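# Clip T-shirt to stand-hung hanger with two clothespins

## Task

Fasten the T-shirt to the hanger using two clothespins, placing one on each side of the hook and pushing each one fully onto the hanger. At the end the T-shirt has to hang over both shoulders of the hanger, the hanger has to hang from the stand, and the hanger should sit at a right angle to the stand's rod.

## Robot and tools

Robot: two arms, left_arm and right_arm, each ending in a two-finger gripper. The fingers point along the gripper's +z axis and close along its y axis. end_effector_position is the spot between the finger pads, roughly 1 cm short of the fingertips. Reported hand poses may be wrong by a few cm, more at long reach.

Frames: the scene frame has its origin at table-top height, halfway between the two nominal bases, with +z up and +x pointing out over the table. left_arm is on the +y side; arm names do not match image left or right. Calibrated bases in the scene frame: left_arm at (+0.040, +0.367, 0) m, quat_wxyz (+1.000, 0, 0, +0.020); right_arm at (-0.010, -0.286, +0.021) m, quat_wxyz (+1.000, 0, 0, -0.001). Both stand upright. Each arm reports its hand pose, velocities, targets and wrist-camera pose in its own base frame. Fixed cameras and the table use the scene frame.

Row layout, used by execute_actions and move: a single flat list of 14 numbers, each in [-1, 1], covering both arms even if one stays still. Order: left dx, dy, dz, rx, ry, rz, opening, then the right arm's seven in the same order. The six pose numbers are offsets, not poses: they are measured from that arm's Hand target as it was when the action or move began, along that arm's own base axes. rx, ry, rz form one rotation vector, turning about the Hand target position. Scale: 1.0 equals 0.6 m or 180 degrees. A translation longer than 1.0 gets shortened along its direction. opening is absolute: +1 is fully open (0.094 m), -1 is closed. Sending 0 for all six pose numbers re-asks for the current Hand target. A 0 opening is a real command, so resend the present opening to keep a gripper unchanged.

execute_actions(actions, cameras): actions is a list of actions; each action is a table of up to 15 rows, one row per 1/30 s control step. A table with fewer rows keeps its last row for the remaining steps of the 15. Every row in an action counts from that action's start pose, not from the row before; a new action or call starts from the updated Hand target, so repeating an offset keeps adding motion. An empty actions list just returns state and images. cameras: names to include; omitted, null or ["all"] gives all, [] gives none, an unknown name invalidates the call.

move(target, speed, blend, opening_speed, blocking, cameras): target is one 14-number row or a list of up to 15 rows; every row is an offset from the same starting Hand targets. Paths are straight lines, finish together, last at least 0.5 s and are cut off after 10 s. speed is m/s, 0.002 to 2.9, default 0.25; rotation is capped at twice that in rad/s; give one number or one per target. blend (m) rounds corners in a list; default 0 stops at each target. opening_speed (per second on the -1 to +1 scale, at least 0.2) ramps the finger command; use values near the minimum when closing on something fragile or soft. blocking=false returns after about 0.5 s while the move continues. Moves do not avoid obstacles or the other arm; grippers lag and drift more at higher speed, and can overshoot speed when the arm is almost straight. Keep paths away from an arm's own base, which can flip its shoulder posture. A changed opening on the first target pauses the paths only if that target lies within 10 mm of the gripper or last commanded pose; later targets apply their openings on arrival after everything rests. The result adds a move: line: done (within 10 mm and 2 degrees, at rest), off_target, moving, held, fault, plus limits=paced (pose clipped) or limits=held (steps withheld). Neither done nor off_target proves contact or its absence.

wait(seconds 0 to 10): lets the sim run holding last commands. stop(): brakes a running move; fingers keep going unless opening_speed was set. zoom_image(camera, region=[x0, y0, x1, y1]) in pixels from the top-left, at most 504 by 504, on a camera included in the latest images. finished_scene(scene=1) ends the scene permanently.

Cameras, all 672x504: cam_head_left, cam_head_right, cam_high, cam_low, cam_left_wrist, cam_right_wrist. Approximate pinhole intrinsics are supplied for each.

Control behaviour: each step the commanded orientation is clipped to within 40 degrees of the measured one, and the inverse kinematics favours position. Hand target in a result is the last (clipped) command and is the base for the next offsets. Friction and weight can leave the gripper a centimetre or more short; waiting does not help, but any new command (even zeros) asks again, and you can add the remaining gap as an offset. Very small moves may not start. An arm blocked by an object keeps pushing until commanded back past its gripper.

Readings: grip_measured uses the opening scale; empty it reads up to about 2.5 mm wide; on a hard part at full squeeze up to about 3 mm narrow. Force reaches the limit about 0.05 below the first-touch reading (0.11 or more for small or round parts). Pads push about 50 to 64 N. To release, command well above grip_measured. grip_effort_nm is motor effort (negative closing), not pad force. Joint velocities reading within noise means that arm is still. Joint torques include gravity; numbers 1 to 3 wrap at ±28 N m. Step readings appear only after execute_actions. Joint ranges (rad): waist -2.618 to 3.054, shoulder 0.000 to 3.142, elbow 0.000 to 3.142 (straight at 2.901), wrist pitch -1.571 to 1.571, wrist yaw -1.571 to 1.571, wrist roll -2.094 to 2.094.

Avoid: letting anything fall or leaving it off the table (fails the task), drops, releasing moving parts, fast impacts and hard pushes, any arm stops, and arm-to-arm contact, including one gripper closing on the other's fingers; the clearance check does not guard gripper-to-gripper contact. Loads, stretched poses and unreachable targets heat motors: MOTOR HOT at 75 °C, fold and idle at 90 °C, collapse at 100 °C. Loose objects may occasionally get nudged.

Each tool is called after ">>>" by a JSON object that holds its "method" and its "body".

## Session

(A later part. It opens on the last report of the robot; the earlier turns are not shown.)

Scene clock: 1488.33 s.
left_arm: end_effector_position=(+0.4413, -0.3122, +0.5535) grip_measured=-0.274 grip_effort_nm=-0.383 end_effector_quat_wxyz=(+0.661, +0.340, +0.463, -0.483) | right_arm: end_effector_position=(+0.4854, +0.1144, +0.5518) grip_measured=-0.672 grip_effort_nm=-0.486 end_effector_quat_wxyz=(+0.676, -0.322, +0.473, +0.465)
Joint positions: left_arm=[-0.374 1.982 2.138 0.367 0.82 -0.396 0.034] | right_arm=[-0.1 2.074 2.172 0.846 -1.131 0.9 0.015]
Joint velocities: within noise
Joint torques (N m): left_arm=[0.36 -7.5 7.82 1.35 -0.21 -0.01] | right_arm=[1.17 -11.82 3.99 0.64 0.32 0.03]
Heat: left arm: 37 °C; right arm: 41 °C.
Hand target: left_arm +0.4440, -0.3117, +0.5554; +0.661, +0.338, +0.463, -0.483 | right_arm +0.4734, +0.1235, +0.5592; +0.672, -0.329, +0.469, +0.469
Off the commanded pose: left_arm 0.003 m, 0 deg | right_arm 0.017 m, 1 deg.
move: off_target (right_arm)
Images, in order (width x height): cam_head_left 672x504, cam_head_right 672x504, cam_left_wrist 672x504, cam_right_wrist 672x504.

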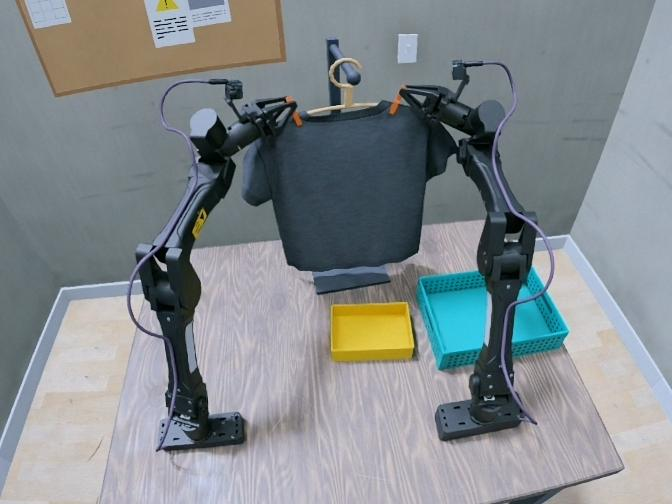

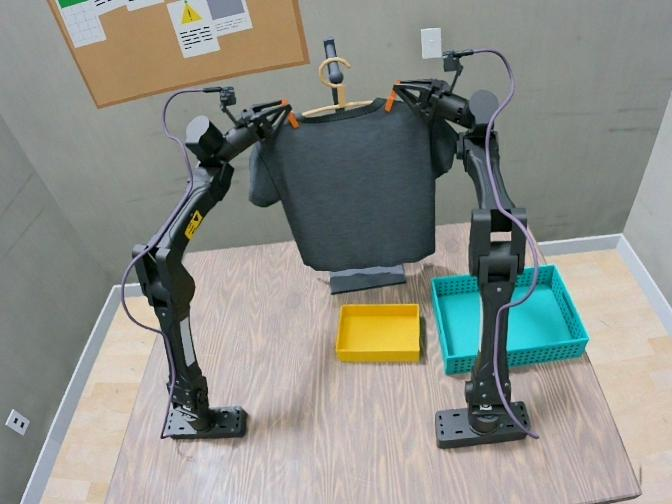

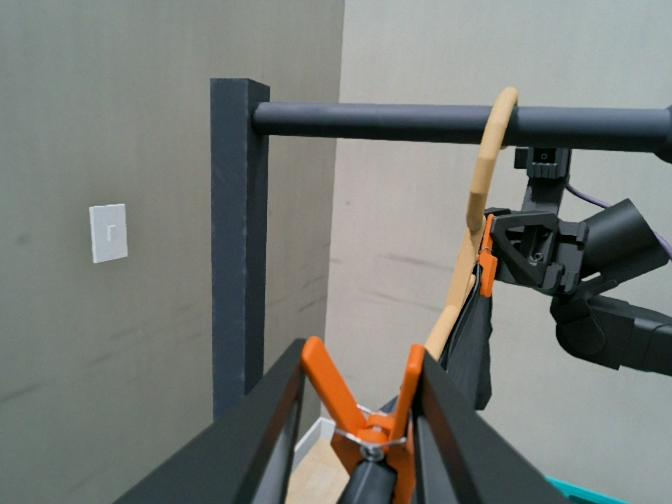

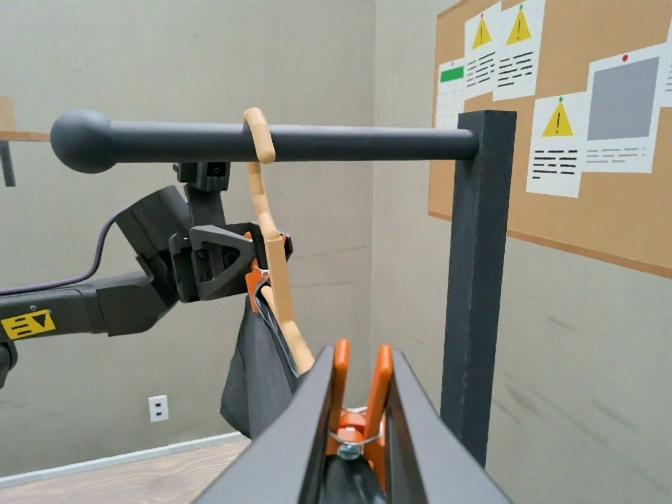

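>>> {"method": "move", "body": {"target": [0, 0, 0, 0, 0, 0, -0.28, 0, 0, 0, 0, 0, 0, -0.35], "speed": 0.05, "opening_speed": 0.25, "cameras": ["cam_head_left", "cam_high", "cam_left_wrist", "cam_right_wrist"]}}

>>> {"method": "zoom_image", "body": {"camera": "cam_head_left", "region": [350, 65, 470, 155]}}

>>> {"method": "zoom_image", "body": {"camera": "cam_left_wrist", "region": [410, 180, 530, 300]}}

>>> {"method": "zoom_image", "body": {"camera": "cam_right_wrist", "region": [290, 330, 430, 504]}}

Scene clock: 1499.70 s.
left_arm: end_effector_position=(+0.4413, -0.3122, +0.5535) grip_measured=-0.274 grip_effort_nm=-0.379 end_effector_quat_wxyz=(+0.661, +0.340, +0.463, -0.483) | right_arm: end_effector_position=(+0.4845, +0.1161, +0.5520) grip_measured=-0.351 grip_effort_nm=0.012 end_effector_quat_wxyz=(+0.676, -0.325, +0.471, +0.464)
Joint positions: left_arm=[-0.374 1.982 2.138 0.367 0.82 -0.396 0.034] | right_arm=[-0.097 2.074 2.171 0.85 -1.131 0.896 0.03]
Joint velocities: within noise
Joint torques (N m): left_arm=[0.06 -7.73 7.91 1.27 -0.19 -0.12] | right_arm=[1.1 -11.66 4.12 0.59 0.36 0.03]
Heat: left arm: 37 °C; right arm: 44 °C.
Hand target: left_arm +0.4440, -0.3117, +0.5554; +0.661, +0.338, +0.463, -0.483 | right_arm +0.4735, +0.1236, +0.5591; +0.672, -0.329, +0.469, +0.469
Off the commanded pose: left_arm 0.003 m, 0 deg | right_arm 0.015 m, 1 deg.
move: off_target (right_arm)
Images, in order (width x height): cam_head_left 672x504, cam_high 672x504, cam_left_wrist 672x504, cam_right_wrist 672x504.

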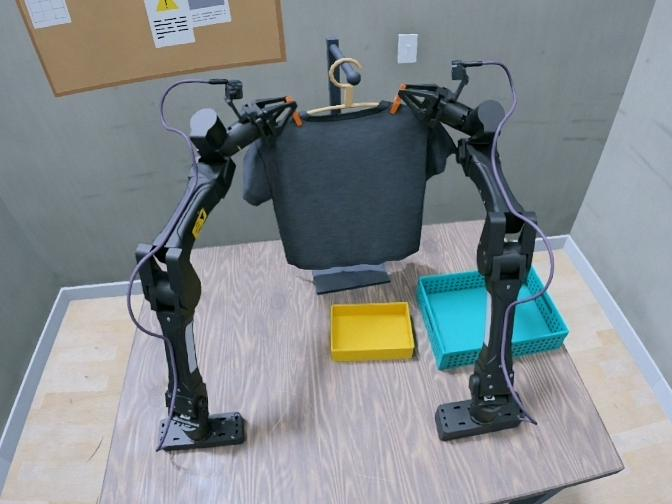

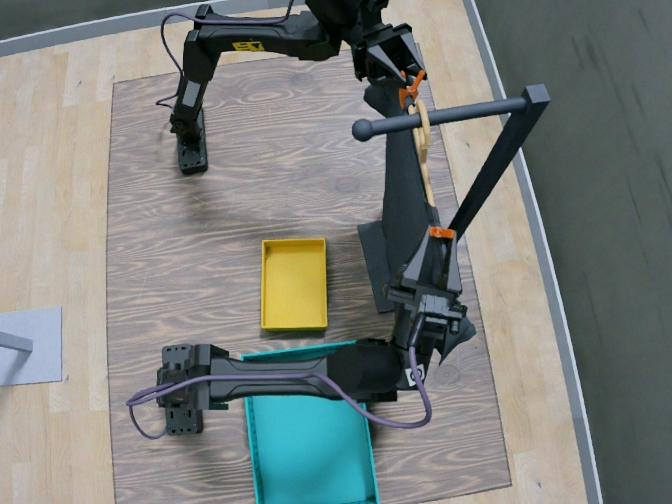

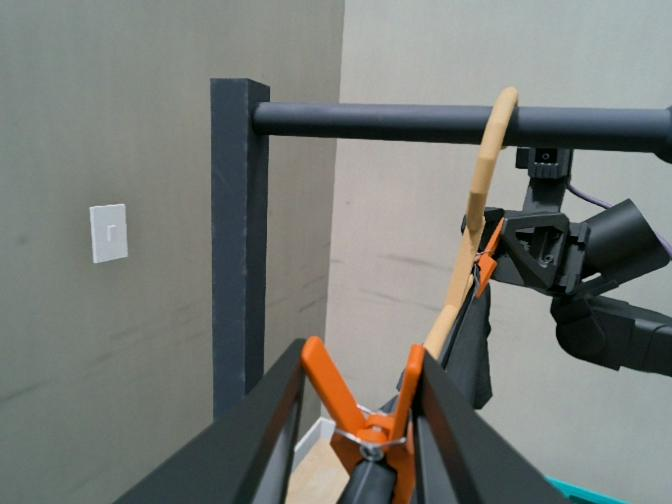

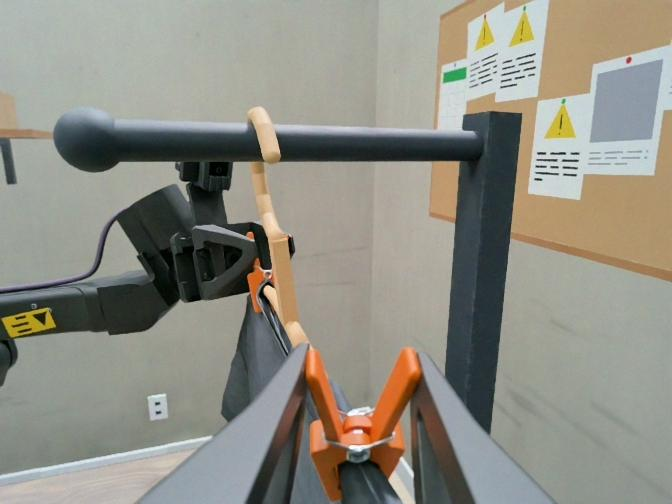

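Scaled by 4.200 from the camera's 672x504 image, which has a finer 960x720 frame.

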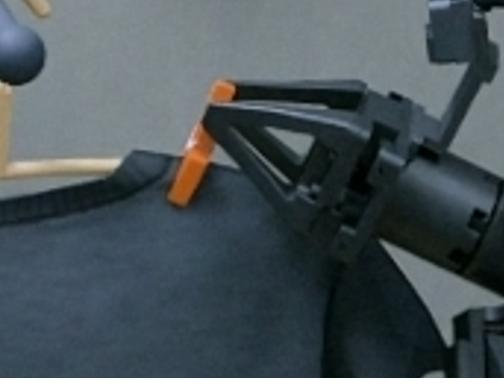

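Scaled by 4.200 from the camera's 672x504 image, which has a finer 960x720 frame.

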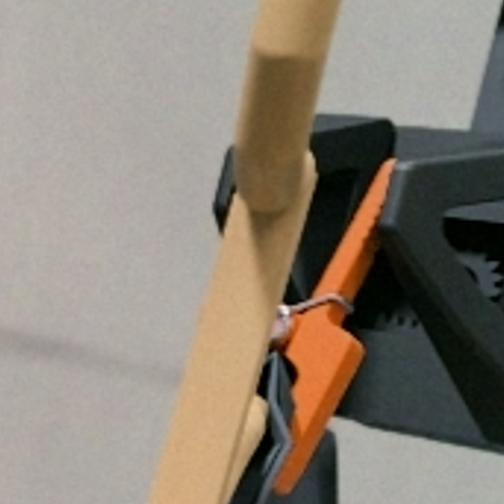

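Scaled by 2.897 from the camera's 672x504 image, which has a finer 960x720 frame.

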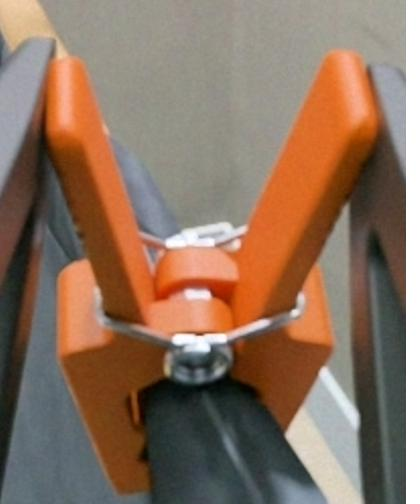

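>>> {"method": "move", "body": {"target": [0, 0, 0, 0, 0, 0, -0.28, 0, 0, 0, 0, 0, 0, 0.1], "speed": 0.05, "opening_speed": 0.3, "cameras": ["cam_head_left", "cam_high", "cam_left_wrist", "cam_right_wrist"]}}

>>> {"method": "zoom_image", "body": {"camera": "cam_right_wrist", "region": [270, 310, 450, 504]}}

>>> {"method": "zoom_image", "body": {"camera": "cam_left_wrist", "region": [410, 180, 530, 300]}}

>>> {"method": "zoom_image", "body": {"camera": "cam_high", "region": [370, 170, 470, 270]}}

>>> {"method": "zoom_image", "body": {"camera": "cam_high", "region": [340, 60, 560, 225]}}

Scene clock: 1510.93 s.
left_arm: end_effector_position=(+0.4414, -0.3118, +0.5539) grip_measured=-0.274 grip_effort_nm=-0.374 end_effector_quat_wxyz=(+0.661, +0.340, +0.463, -0.483) | right_arm: end_effector_position=(+0.4829, +0.1178, +0.5530) grip_measured=+0.098 grip_effort_nm=0.061 end_effector_quat_wxyz=(+0.677, -0.328, +0.468, +0.464)
Joint positions: left_arm=[-0.373 1.982 2.138 0.367 0.82 -0.396 0.034] | right_arm=[-0.093 2.073 2.171 0.855 -1.132 0.896 0.052]
Joint velocities: within noise
Joint torques (N m): left_arm=[-0.03 -7.53 7.6 1.35 -0.21 -0.04] | right_arm=[0.66 -11.6 4 0.54 0.35 0.07]
Heat: left arm: 37 °C; right arm: 46 °C.
Hand target: left_arm +0.4440, -0.3117, +0.5553; +0.661, +0.338, +0.463, -0.483 | right_arm +0.4734, +0.1236, +0.5591; +0.672, -0.329, +0.469, +0.469
Off the commanded pose: left_arm 0.003 m, 0 deg | right_arm 0.013 m, 1 deg.
move: off_target (right_arm)
Images, in order (width x height): cam_head_left 672x504, cam_high 672x504, cam_left_wrist 672x504, cam_right_wrist 672x504.

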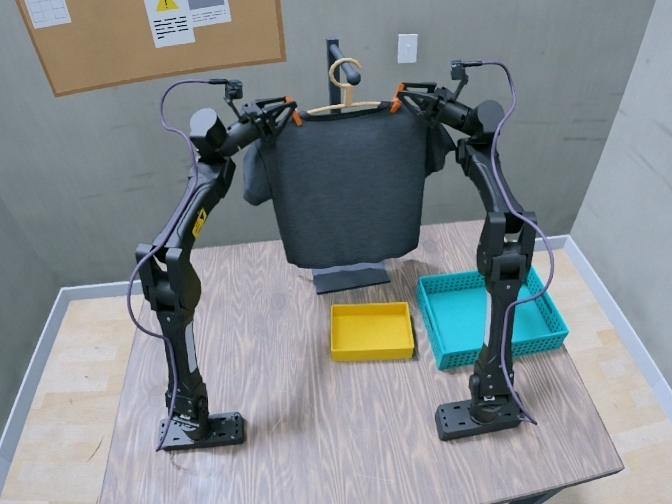

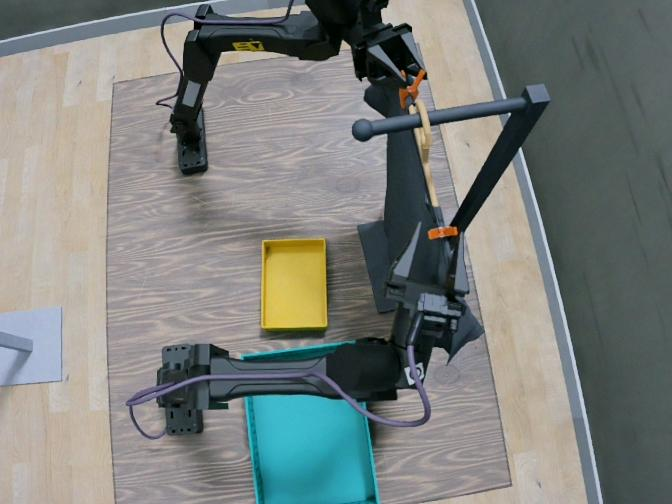

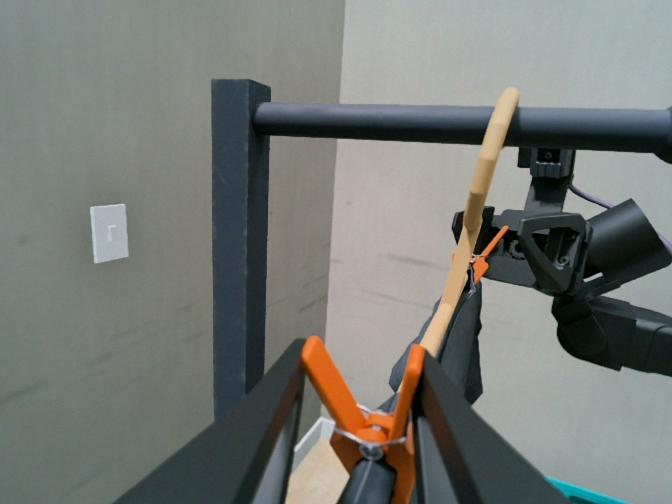

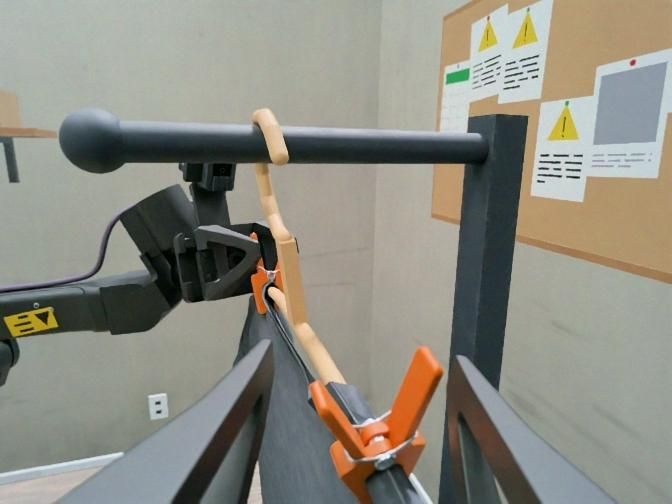

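Scaled by 2.598 from the camera's 672x504 image, which has a finer 960x720 frame.

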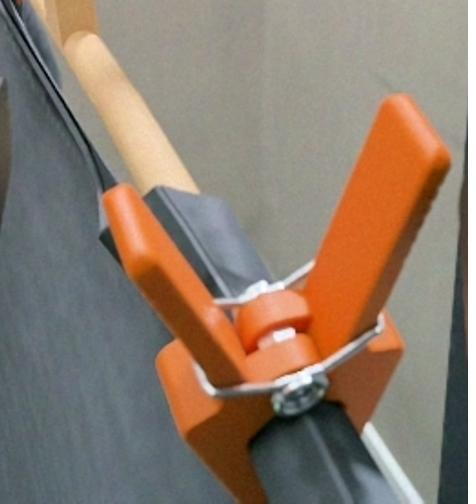

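Scaled by 4.200 from the camera's 672x504 image, which has a finer 960x720 frame.

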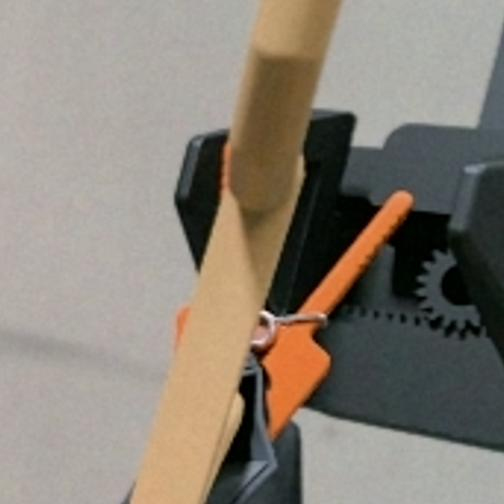

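Scaled by 5.040 from the camera's 672x504 image, which has a finer 960x720 frame.

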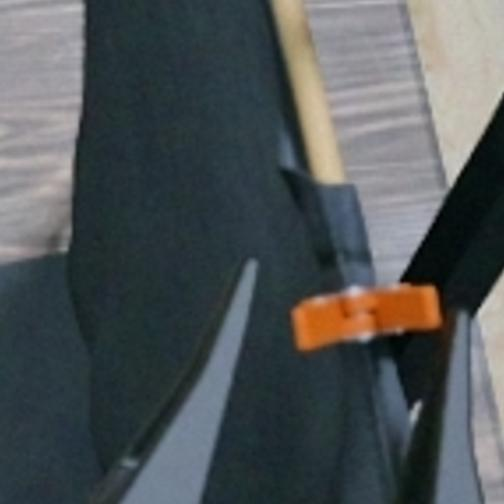

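Scaled by 2.291 from the camera's 672x504 image, which has a finer 960x720 frame.

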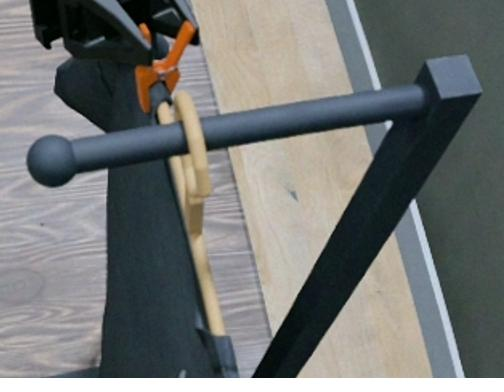

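>>> {"method": "move", "body": {"target": [0, 0, 0, 0, 0, 0, -0.28, 0.0167, -0.0033, -0.0167, 0, 0, 0, 0.6], "speed": 0.05, "opening_speed": 0.6, "cameras": ["cam_high", "cam_right_wrist"]}}

>>> {"method": "zoom_image", "body": {"camera": "cam_high", "region": [370, 170, 470, 270]}}

Scene clock: 1528.37 s.
left_arm: end_effector_position=(+0.4414, -0.3118, +0.5539) grip_measured=-0.274 grip_effort_nm=-0.383 end_effector_quat_wxyz=(+0.661, +0.340, +0.463, -0.483) | right_arm: end_effector_position=(+0.4814, +0.1179, +0.5540) grip_measured=+0.598 grip_effort_nm=0.056 end_effector_quat_wxyz=(+0.679, -0.331, +0.465, +0.462)
Joint positions: left_arm=[-0.373 1.982 2.138 0.367 0.82 -0.396 0.034] | right_arm=[-0.093 2.073 2.171 0.867 -1.132 0.896 0.075]
Joint velocities: within noise
Joint torques (N m): left_arm=[0.25 -7.56 7.79 1.33 -0.26 -0.04] | right_arm=[0.53 -9.09 4.62 0.67 0.37 0.08]
Heat: left arm: 37 °C; right arm: 47 °C.
Hand target: left_arm +0.4440, -0.3117, +0.5553; +0.661, +0.338, +0.463, -0.483 | right_arm +0.4835, +0.1216, +0.5491; +0.672, -0.329, +0.469, +0.469
Off the commanded pose: left_arm 0.003 m, 0 deg | right_arm 0.006 m, 1 deg.
move: done
Images, in order (width x height): cam_high 672x504, cam_right_wrist 672x504.

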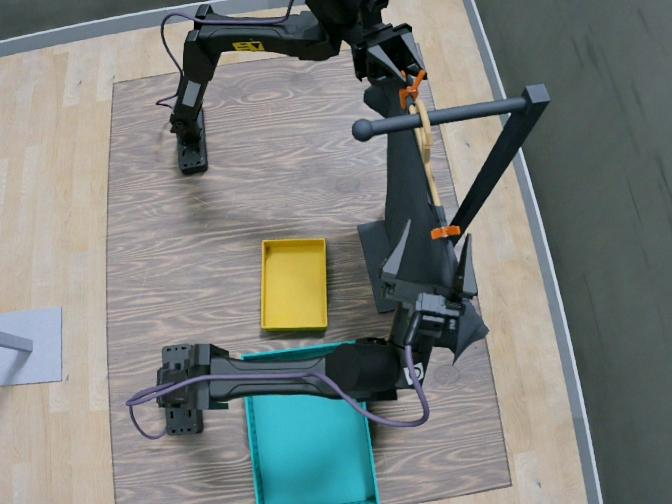

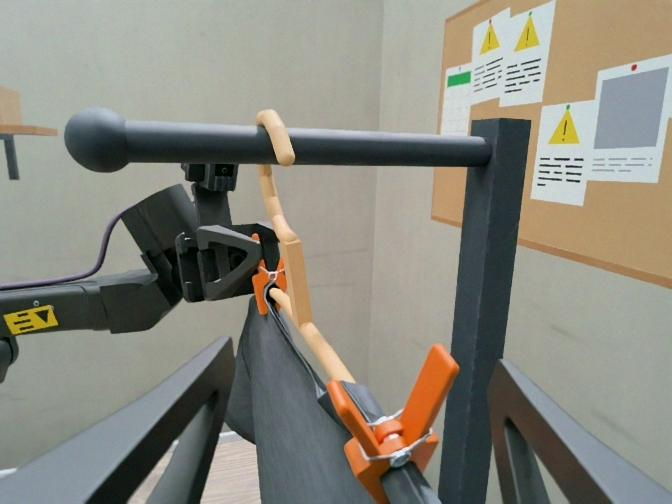

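Scaled by 5.040 from the camera's 672x504 image, which has a finer 960x720 frame.

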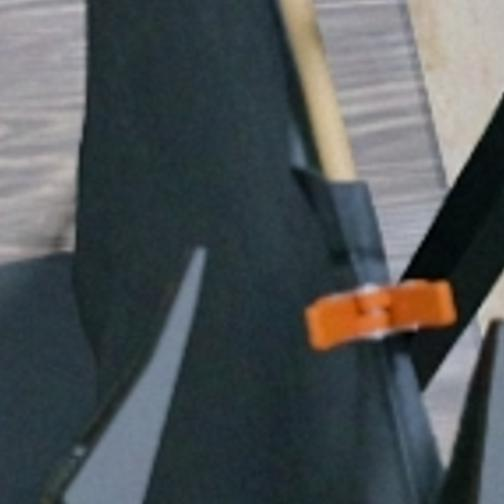

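>>> {"method": "move", "body": {"target": [0, 0, 0, 0, 0, 0, -0.28, 0.004, -0.0283, 0.0733, 0, 0, 0, 0.6], "speed": 0.07, "cameras": ["cam_high", "cam_right_wrist", "cam_head_left"]}}

>>> {"method": "zoom_image", "body": {"camera": "cam_high", "region": [340, 60, 560, 225]}}

>>> {"method": "zoom_image", "body": {"camera": "cam_head_left", "region": [350, 65, 470, 155]}}

Scene clock: 1535.27 s.
left_arm: end_effector_position=(+0.4413, -0.3120, +0.5533) grip_measured=-0.274 grip_effort_nm=-0.379 end_effector_quat_wxyz=(+0.660, +0.341, +0.463, -0.483) | right_arm: end_effector_position=(+0.4790, +0.1086, +0.5971) grip_measured=+0.598 grip_effort_nm=0.046 end_effector_quat_wxyz=(+0.673, -0.334, +0.466, +0.468)
Joint positions: left_arm=[-0.373 1.982 2.138 0.365 0.822 -0.396 0.034] | right_arm=[-0.118 2.277 2.705 0.599 -1.159 0.973 0.075]
Joint velocities: within noise
Joint torques (N m): left_arm=[0.12 -7.87 7.54 1.36 -0.25 0] | right_arm=[-0.49 -7.95 6.16 0.55 0.47 0.1]
Heat: left arm: 37 °C; right arm: 46 °C.
Hand target: left_arm +0.4440, -0.3117, +0.5553; +0.661, +0.338, +0.463, -0.483 | right_arm +0.4860, +0.1046, +0.5930; +0.672, -0.329, +0.469, +0.469
Off the commanded pose: left_arm 0.003 m, 0 deg | right_arm 0.009 m, 1 deg.
move: done
Images, in order (width x height): cam_head_left 672x504, cam_high 672x504, cam_right_wrist 672x504.

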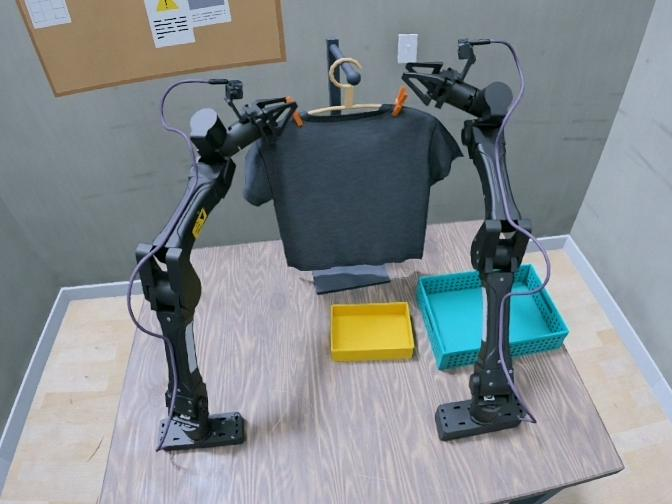

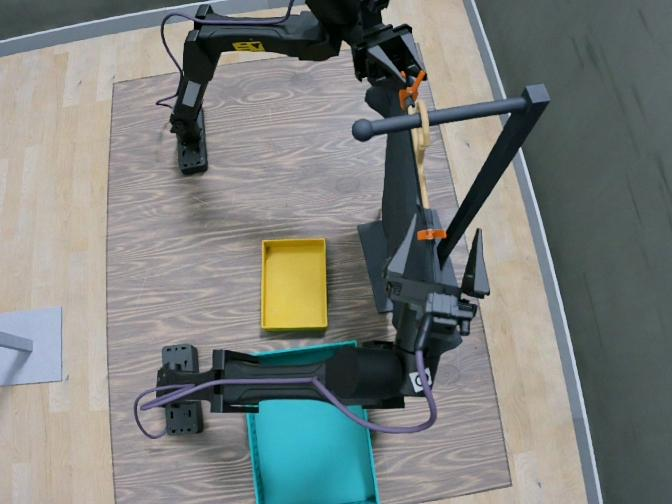

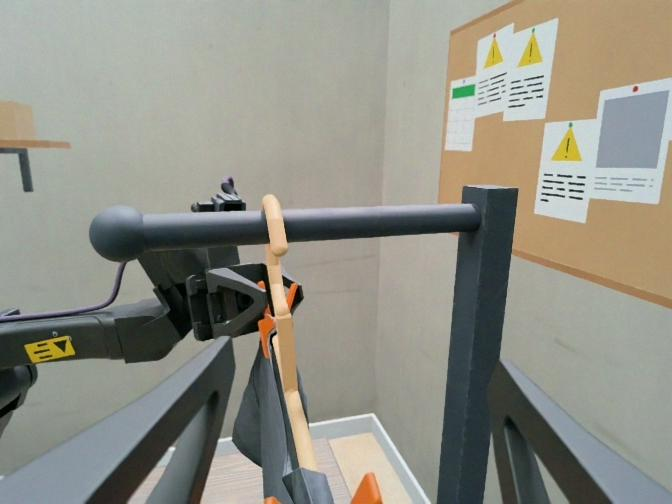

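Scaled by 2.291 from the camera's 672x504 image, which has a finer 960x720 frame.

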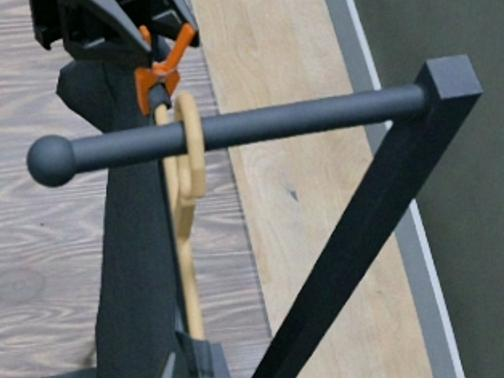

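Scaled by 4.200 from the camera's 672x504 image, which has a finer 960x720 frame.

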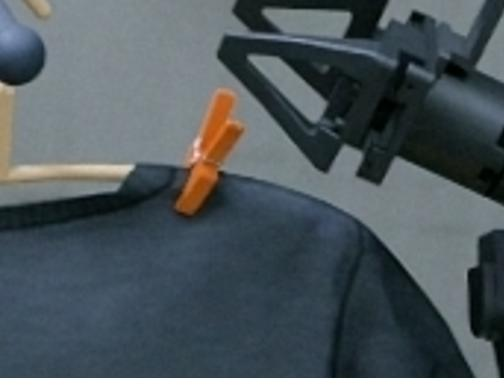

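>>> {"method": "zoom_image", "body": {"camera": "cam_high", "region": [370, 170, 470, 270]}}

>>> {"method": "zoom_image", "body": {"camera": "cam_high", "region": [370, 80, 470, 180]}}

Scaled by 5.040 from the camera's 672x504 image, which has a finer 960x720 frame.

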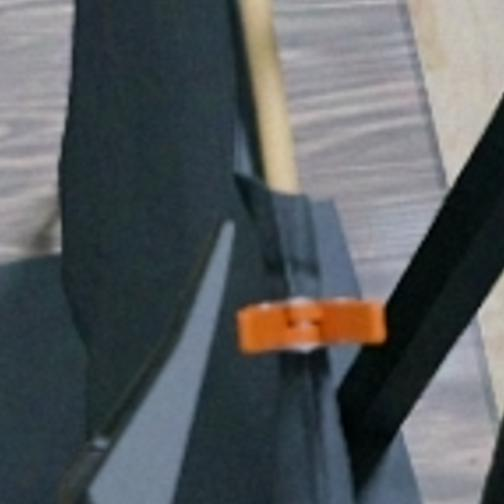

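Scaled by 5.040 from the camera's 672x504 image, which has a finer 960x720 frame.

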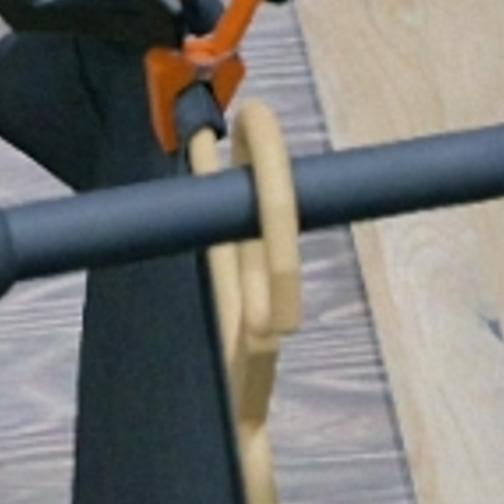

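>>> {"method": "move", "body": {"target": [-0.02, 0.0033, 0.0133, 0, 0, 0.0167, -0.28, 0.0, -0.0667, 0.0333, 0, 0, 0, 0.6], "speed": 0.07, "cameras": ["cam_high", "cam_left_wrist", "cam_head_left"]}}

>>> {"method": "zoom_image", "body": {"camera": "cam_high", "region": [370, 170, 470, 270]}}

>>> {"method": "zoom_image", "body": {"camera": "cam_high", "region": [370, 80, 470, 180]}}

Scene clock: 1545.10 s.
left_arm: end_effector_position=(+0.4432, -0.3152, +0.5476) grip_measured=-0.274 grip_effort_nm=-0.383 end_effector_quat_wxyz=(+0.663, +0.331, +0.477, -0.472) | right_arm: end_effector_position=(+0.4844, +0.0677, +0.6097) grip_measured=+0.598 grip_effort_nm=0.056 end_effector_quat_wxyz=(+0.693, -0.292, +0.475, +0.456)
Joint positions: left_arm=[-0.388 1.96 2.104 0.331 0.779 -0.358 0.034] | right_arm=[-0.197 2.333 2.844 0.531 -1.119 1.026 0.075]
Joint velocities: within noise
Joint torques (N m): left_arm=[-0.34 -11.32 5.44 1.24 -0.4 0.07] | right_arm=[-0.32 -9.06 5.72 0.55 0.58 0.07]
Heat: left arm: 38 °C; right arm: 44 °C.
Hand target: left_arm +0.4322, -0.3096, +0.5633; +0.674, +0.326, +0.472, -0.466 | right_arm +0.4859, +0.0645, +0.6130; +0.672, -0.329, +0.469, +0.469
Off the commanded pose: left_arm 0.020 m, 2 deg | right_arm 0.005 m, 5 deg.
elbow stopped short (right arm): the move would have taken joint 3 (elbow) straighter than the controller allows.
move: off_target (left_arm, right_arm)
Images, in order (width x height): cam_head_left 672x504, cam_high 672x504, cam_left_wrist 672x504.

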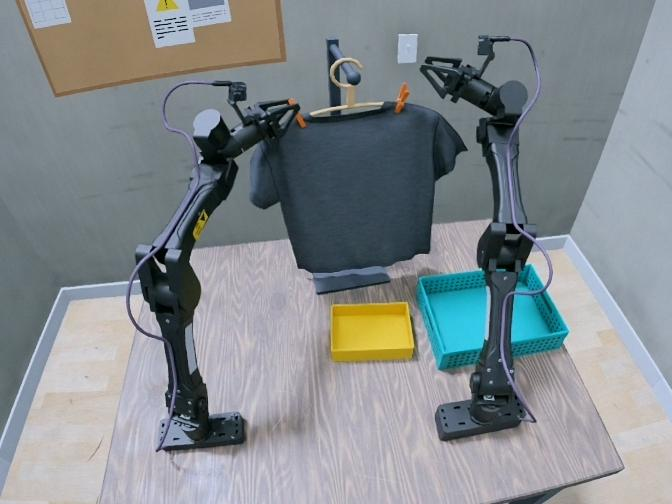

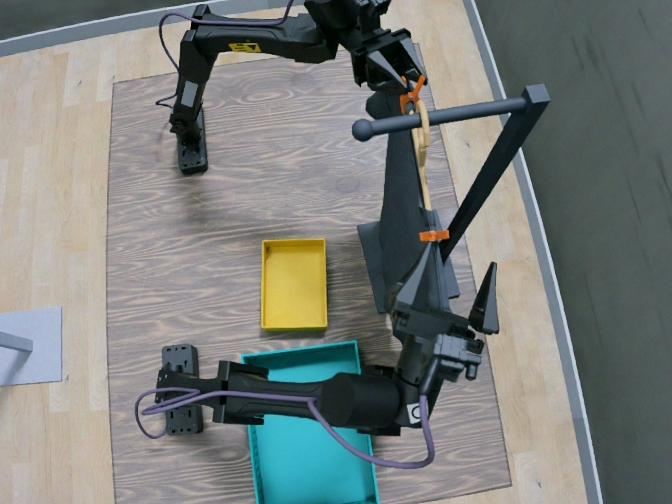

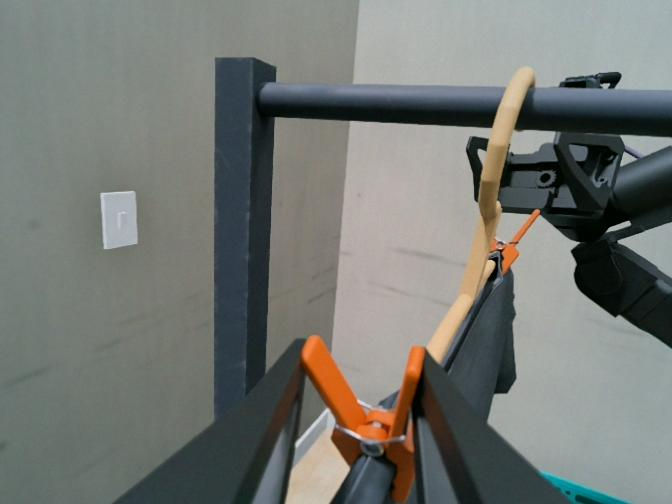

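Scaled by 5.040 from the camera's 672x504 image, which has a finer 960x720 frame.

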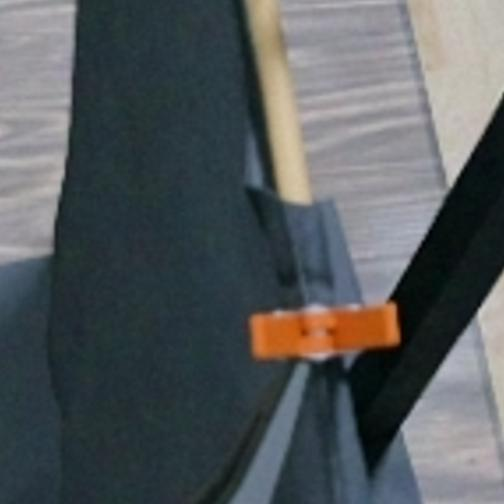

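Scaled by 5.040 from the camera's 672x504 image, which has a finer 960x720 frame.

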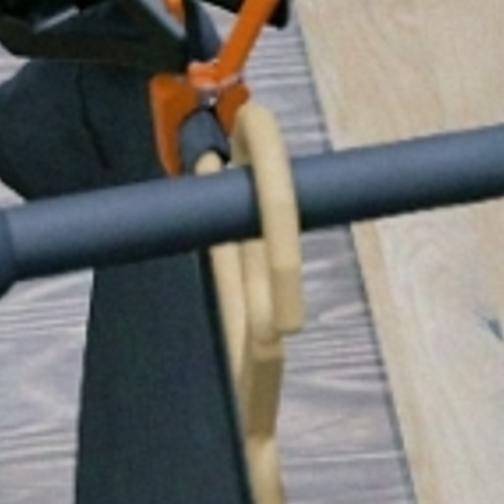

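>>> {"method": "move", "body": {"target": [-0.0283, 0.0067, 0.0183, 0, 0, 0.0167, -0.28, -0.02, -0.0167, -0.0333, 0, 0, 0, 0.6], "speed": 0.07, "cameras": ["cam_high", "cam_left_wrist", "cam_head_left"]}}

>>> {"method": "zoom_image", "body": {"camera": "cam_high", "region": [370, 170, 470, 270]}}

>>> {"method": "zoom_image", "body": {"camera": "cam_high", "region": [370, 80, 470, 180]}}

Scene clock: 1556.23 s.
left_arm: end_effector_position=(+0.4310, -0.3106, +0.5547) grip_measured=-0.274 grip_effort_nm=-0.374 end_effector_quat_wxyz=(+0.672, +0.317, +0.493, -0.453) | right_arm: end_effector_position=(+0.4704, +0.0584, +0.5960) grip_measured=+0.598 grip_effort_nm=0.051 end_effector_quat_wxyz=(+0.672, -0.323, +0.474, +0.469)
Joint positions: left_arm=[-0.405 1.878 2.043 0.261 0.712 -0.31 0.034] | right_arm=[-0.237 2.369 2.844 0.764 -1.201 1.227 0.075]
Joint velocities: within noise
Joint torques (N m): left_arm=[-0.83 -11.22 5.6 1.58 -0.38 0.05] | right_arm=[-0.49 -8.29 5.67 0.39 0.54 0.1]
Heat: left arm: 39 °C; right arm: 42 °C.
Hand target: left_arm +0.4152, -0.3056, +0.5743; +0.686, +0.313, +0.480, -0.448 | right_arm +0.4739, +0.0545, +0.5931; +0.672, -0.329, +0.469, +0.469
Off the commanded pose: left_arm 0.026 m, 2 deg | right_arm 0.006 m, 1 deg.
elbow stopped short (right arm): the move would have taken joint 3 (elbow) straighter than the controller allows.
move: off_target (left_arm)
Images, in order (width x height): cam_head_left 672x504, cam_high 672x504, cam_left_wrist 672x504.

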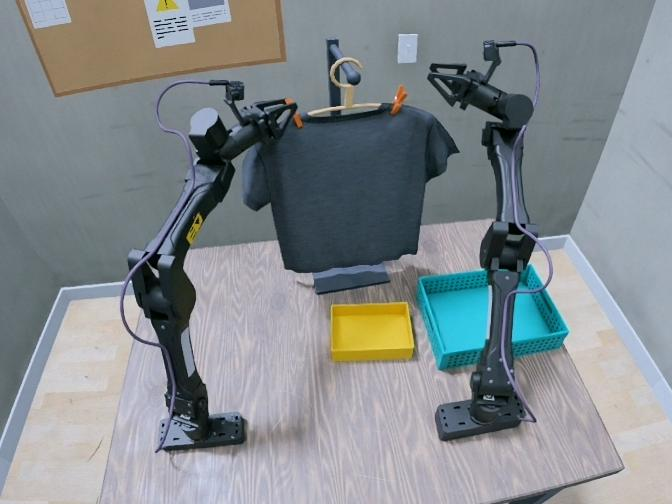

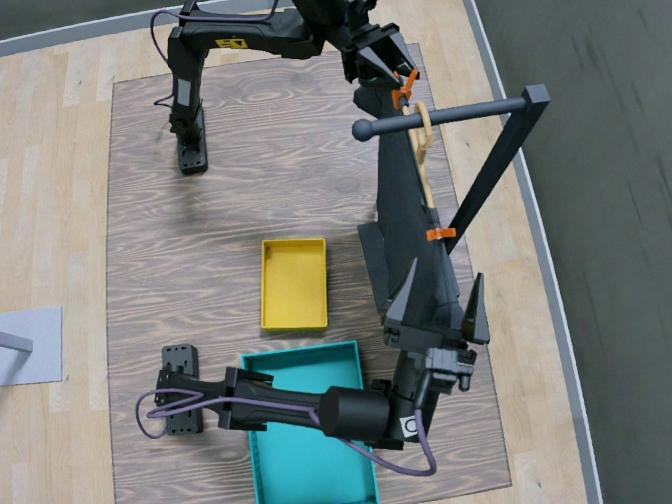

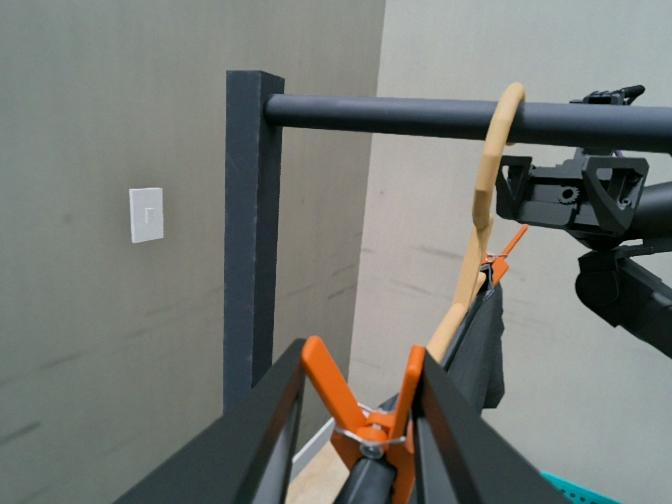

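Scaled by 5.040 from the camera's 672x504 image, which has a finer 960x720 frame.

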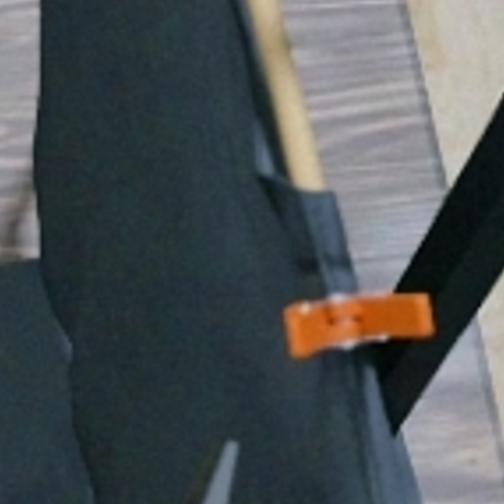

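Scaled by 5.040 from the camera's 672x504 image, which has a finer 960x720 frame.

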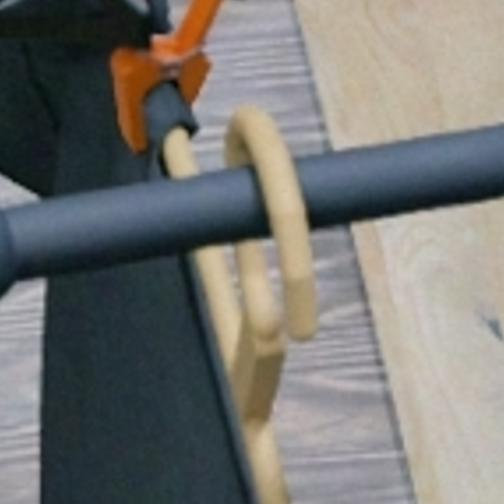

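>>> {"method": "move", "body": {"target": [0, 0, 0, 0, 0, 0, -0.05, 0, 0, 0, 0, 0, 0, 0.6], "speed": 0.05, "opening_speed": 0.25, "cameras": ["cam_high", "cam_left_wrist"]}}

>>> {"method": "zoom_image", "body": {"camera": "cam_high", "region": [370, 170, 470, 270]}}

>>> {"method": "zoom_image", "body": {"camera": "cam_high", "region": [370, 80, 470, 180]}}

>>> {"method": "zoom_image", "body": {"camera": "cam_left_wrist", "region": [280, 310, 460, 504]}}

Scene clock: 1568.43 s.
left_arm: end_effector_position=(+0.4323, -0.3099, +0.5550) grip_measured=-0.053 grip_effort_nm=0.066 end_effector_quat_wxyz=(+0.674, +0.314, +0.494, -0.451) | right_arm: end_effector_position=(+0.4698, +0.0586, +0.5961) grip_measured=+0.598 grip_effort_nm=0.051 end_effector_quat_wxyz=(+0.672, -0.325, +0.473, +0.468)
Joint positions: left_arm=[-0.405 1.878 2.043 0.261 0.703 -0.309 0.045] | right_arm=[-0.237 2.369 2.844 0.768 -1.201 1.228 0.075]
Joint velocities: within noise
Joint torques (N m): left_arm=[-0.7 -10.92 5.6 1.49 -0.35 0.07] | right_arm=[-0.54 -8.25 5.57 0.37 0.56 0.05]
Heat: left arm: 43 °C; right arm: 40 °C.
Hand target: left_arm +0.4152, -0.3056, +0.5743; +0.686, +0.313, +0.480, -0.448 | right_arm +0.4739, +0.0545, +0.5931; +0.672, -0.329, +0.469, +0.469
Off the commanded pose: left_arm 0.026 m, 2 deg | right_arm 0.006 m, 1 deg.
elbow stopped short (right arm): the move would have taken joint 3 (elbow) straighter than the controller allows.
move: off_target (left_arm)
Images, in order (width x height): cam_high 672x504, cam_left_wrist 672x504.

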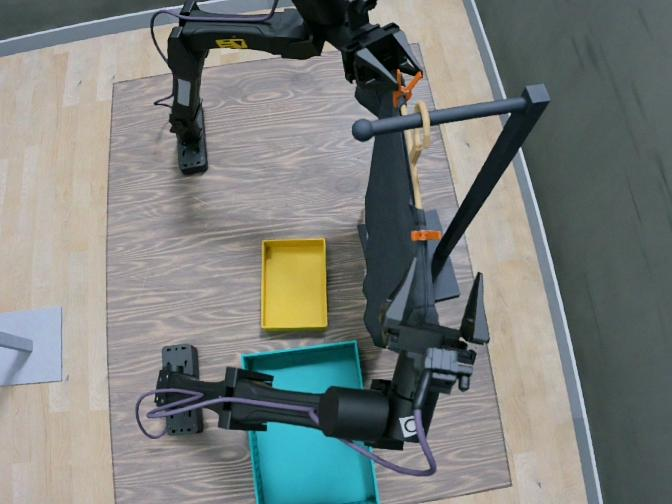

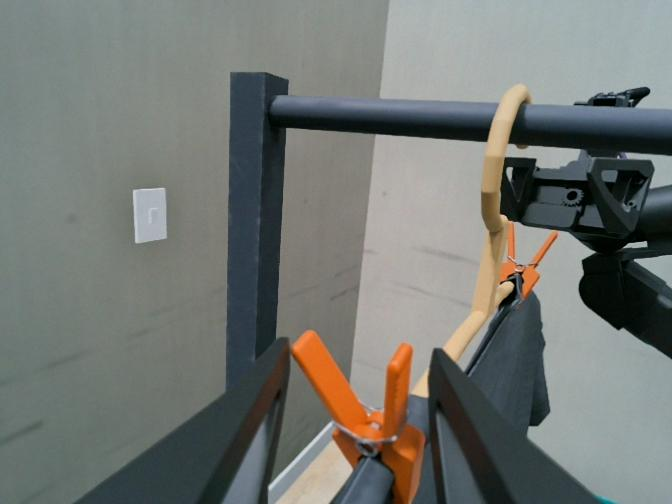

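Scaled by 5.040 from the camera's 672x504 image, which has a finer 960x720 frame.

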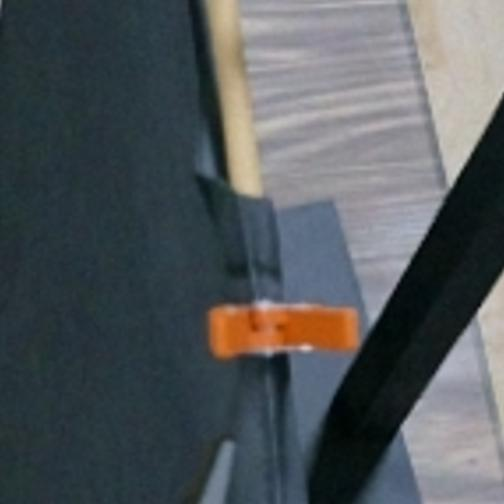

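Scaled by 5.040 from the camera's 672x504 image, which has a finer 960x720 frame.

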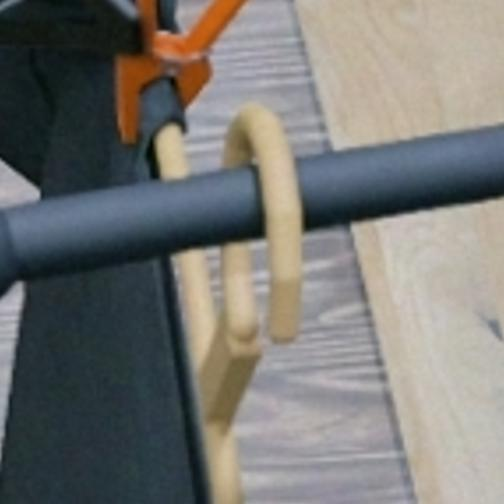

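Scaled by 2.598 from the camera's 672x504 image, which has a finer 960x720 frame.

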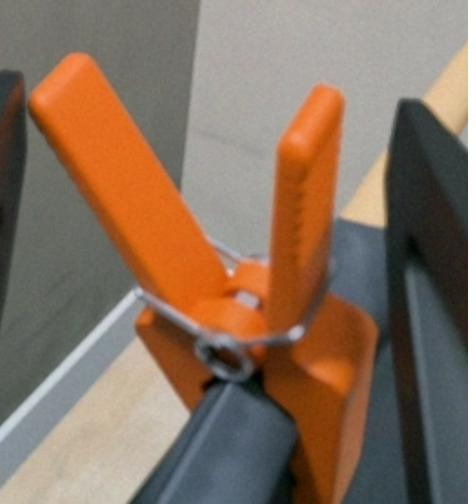

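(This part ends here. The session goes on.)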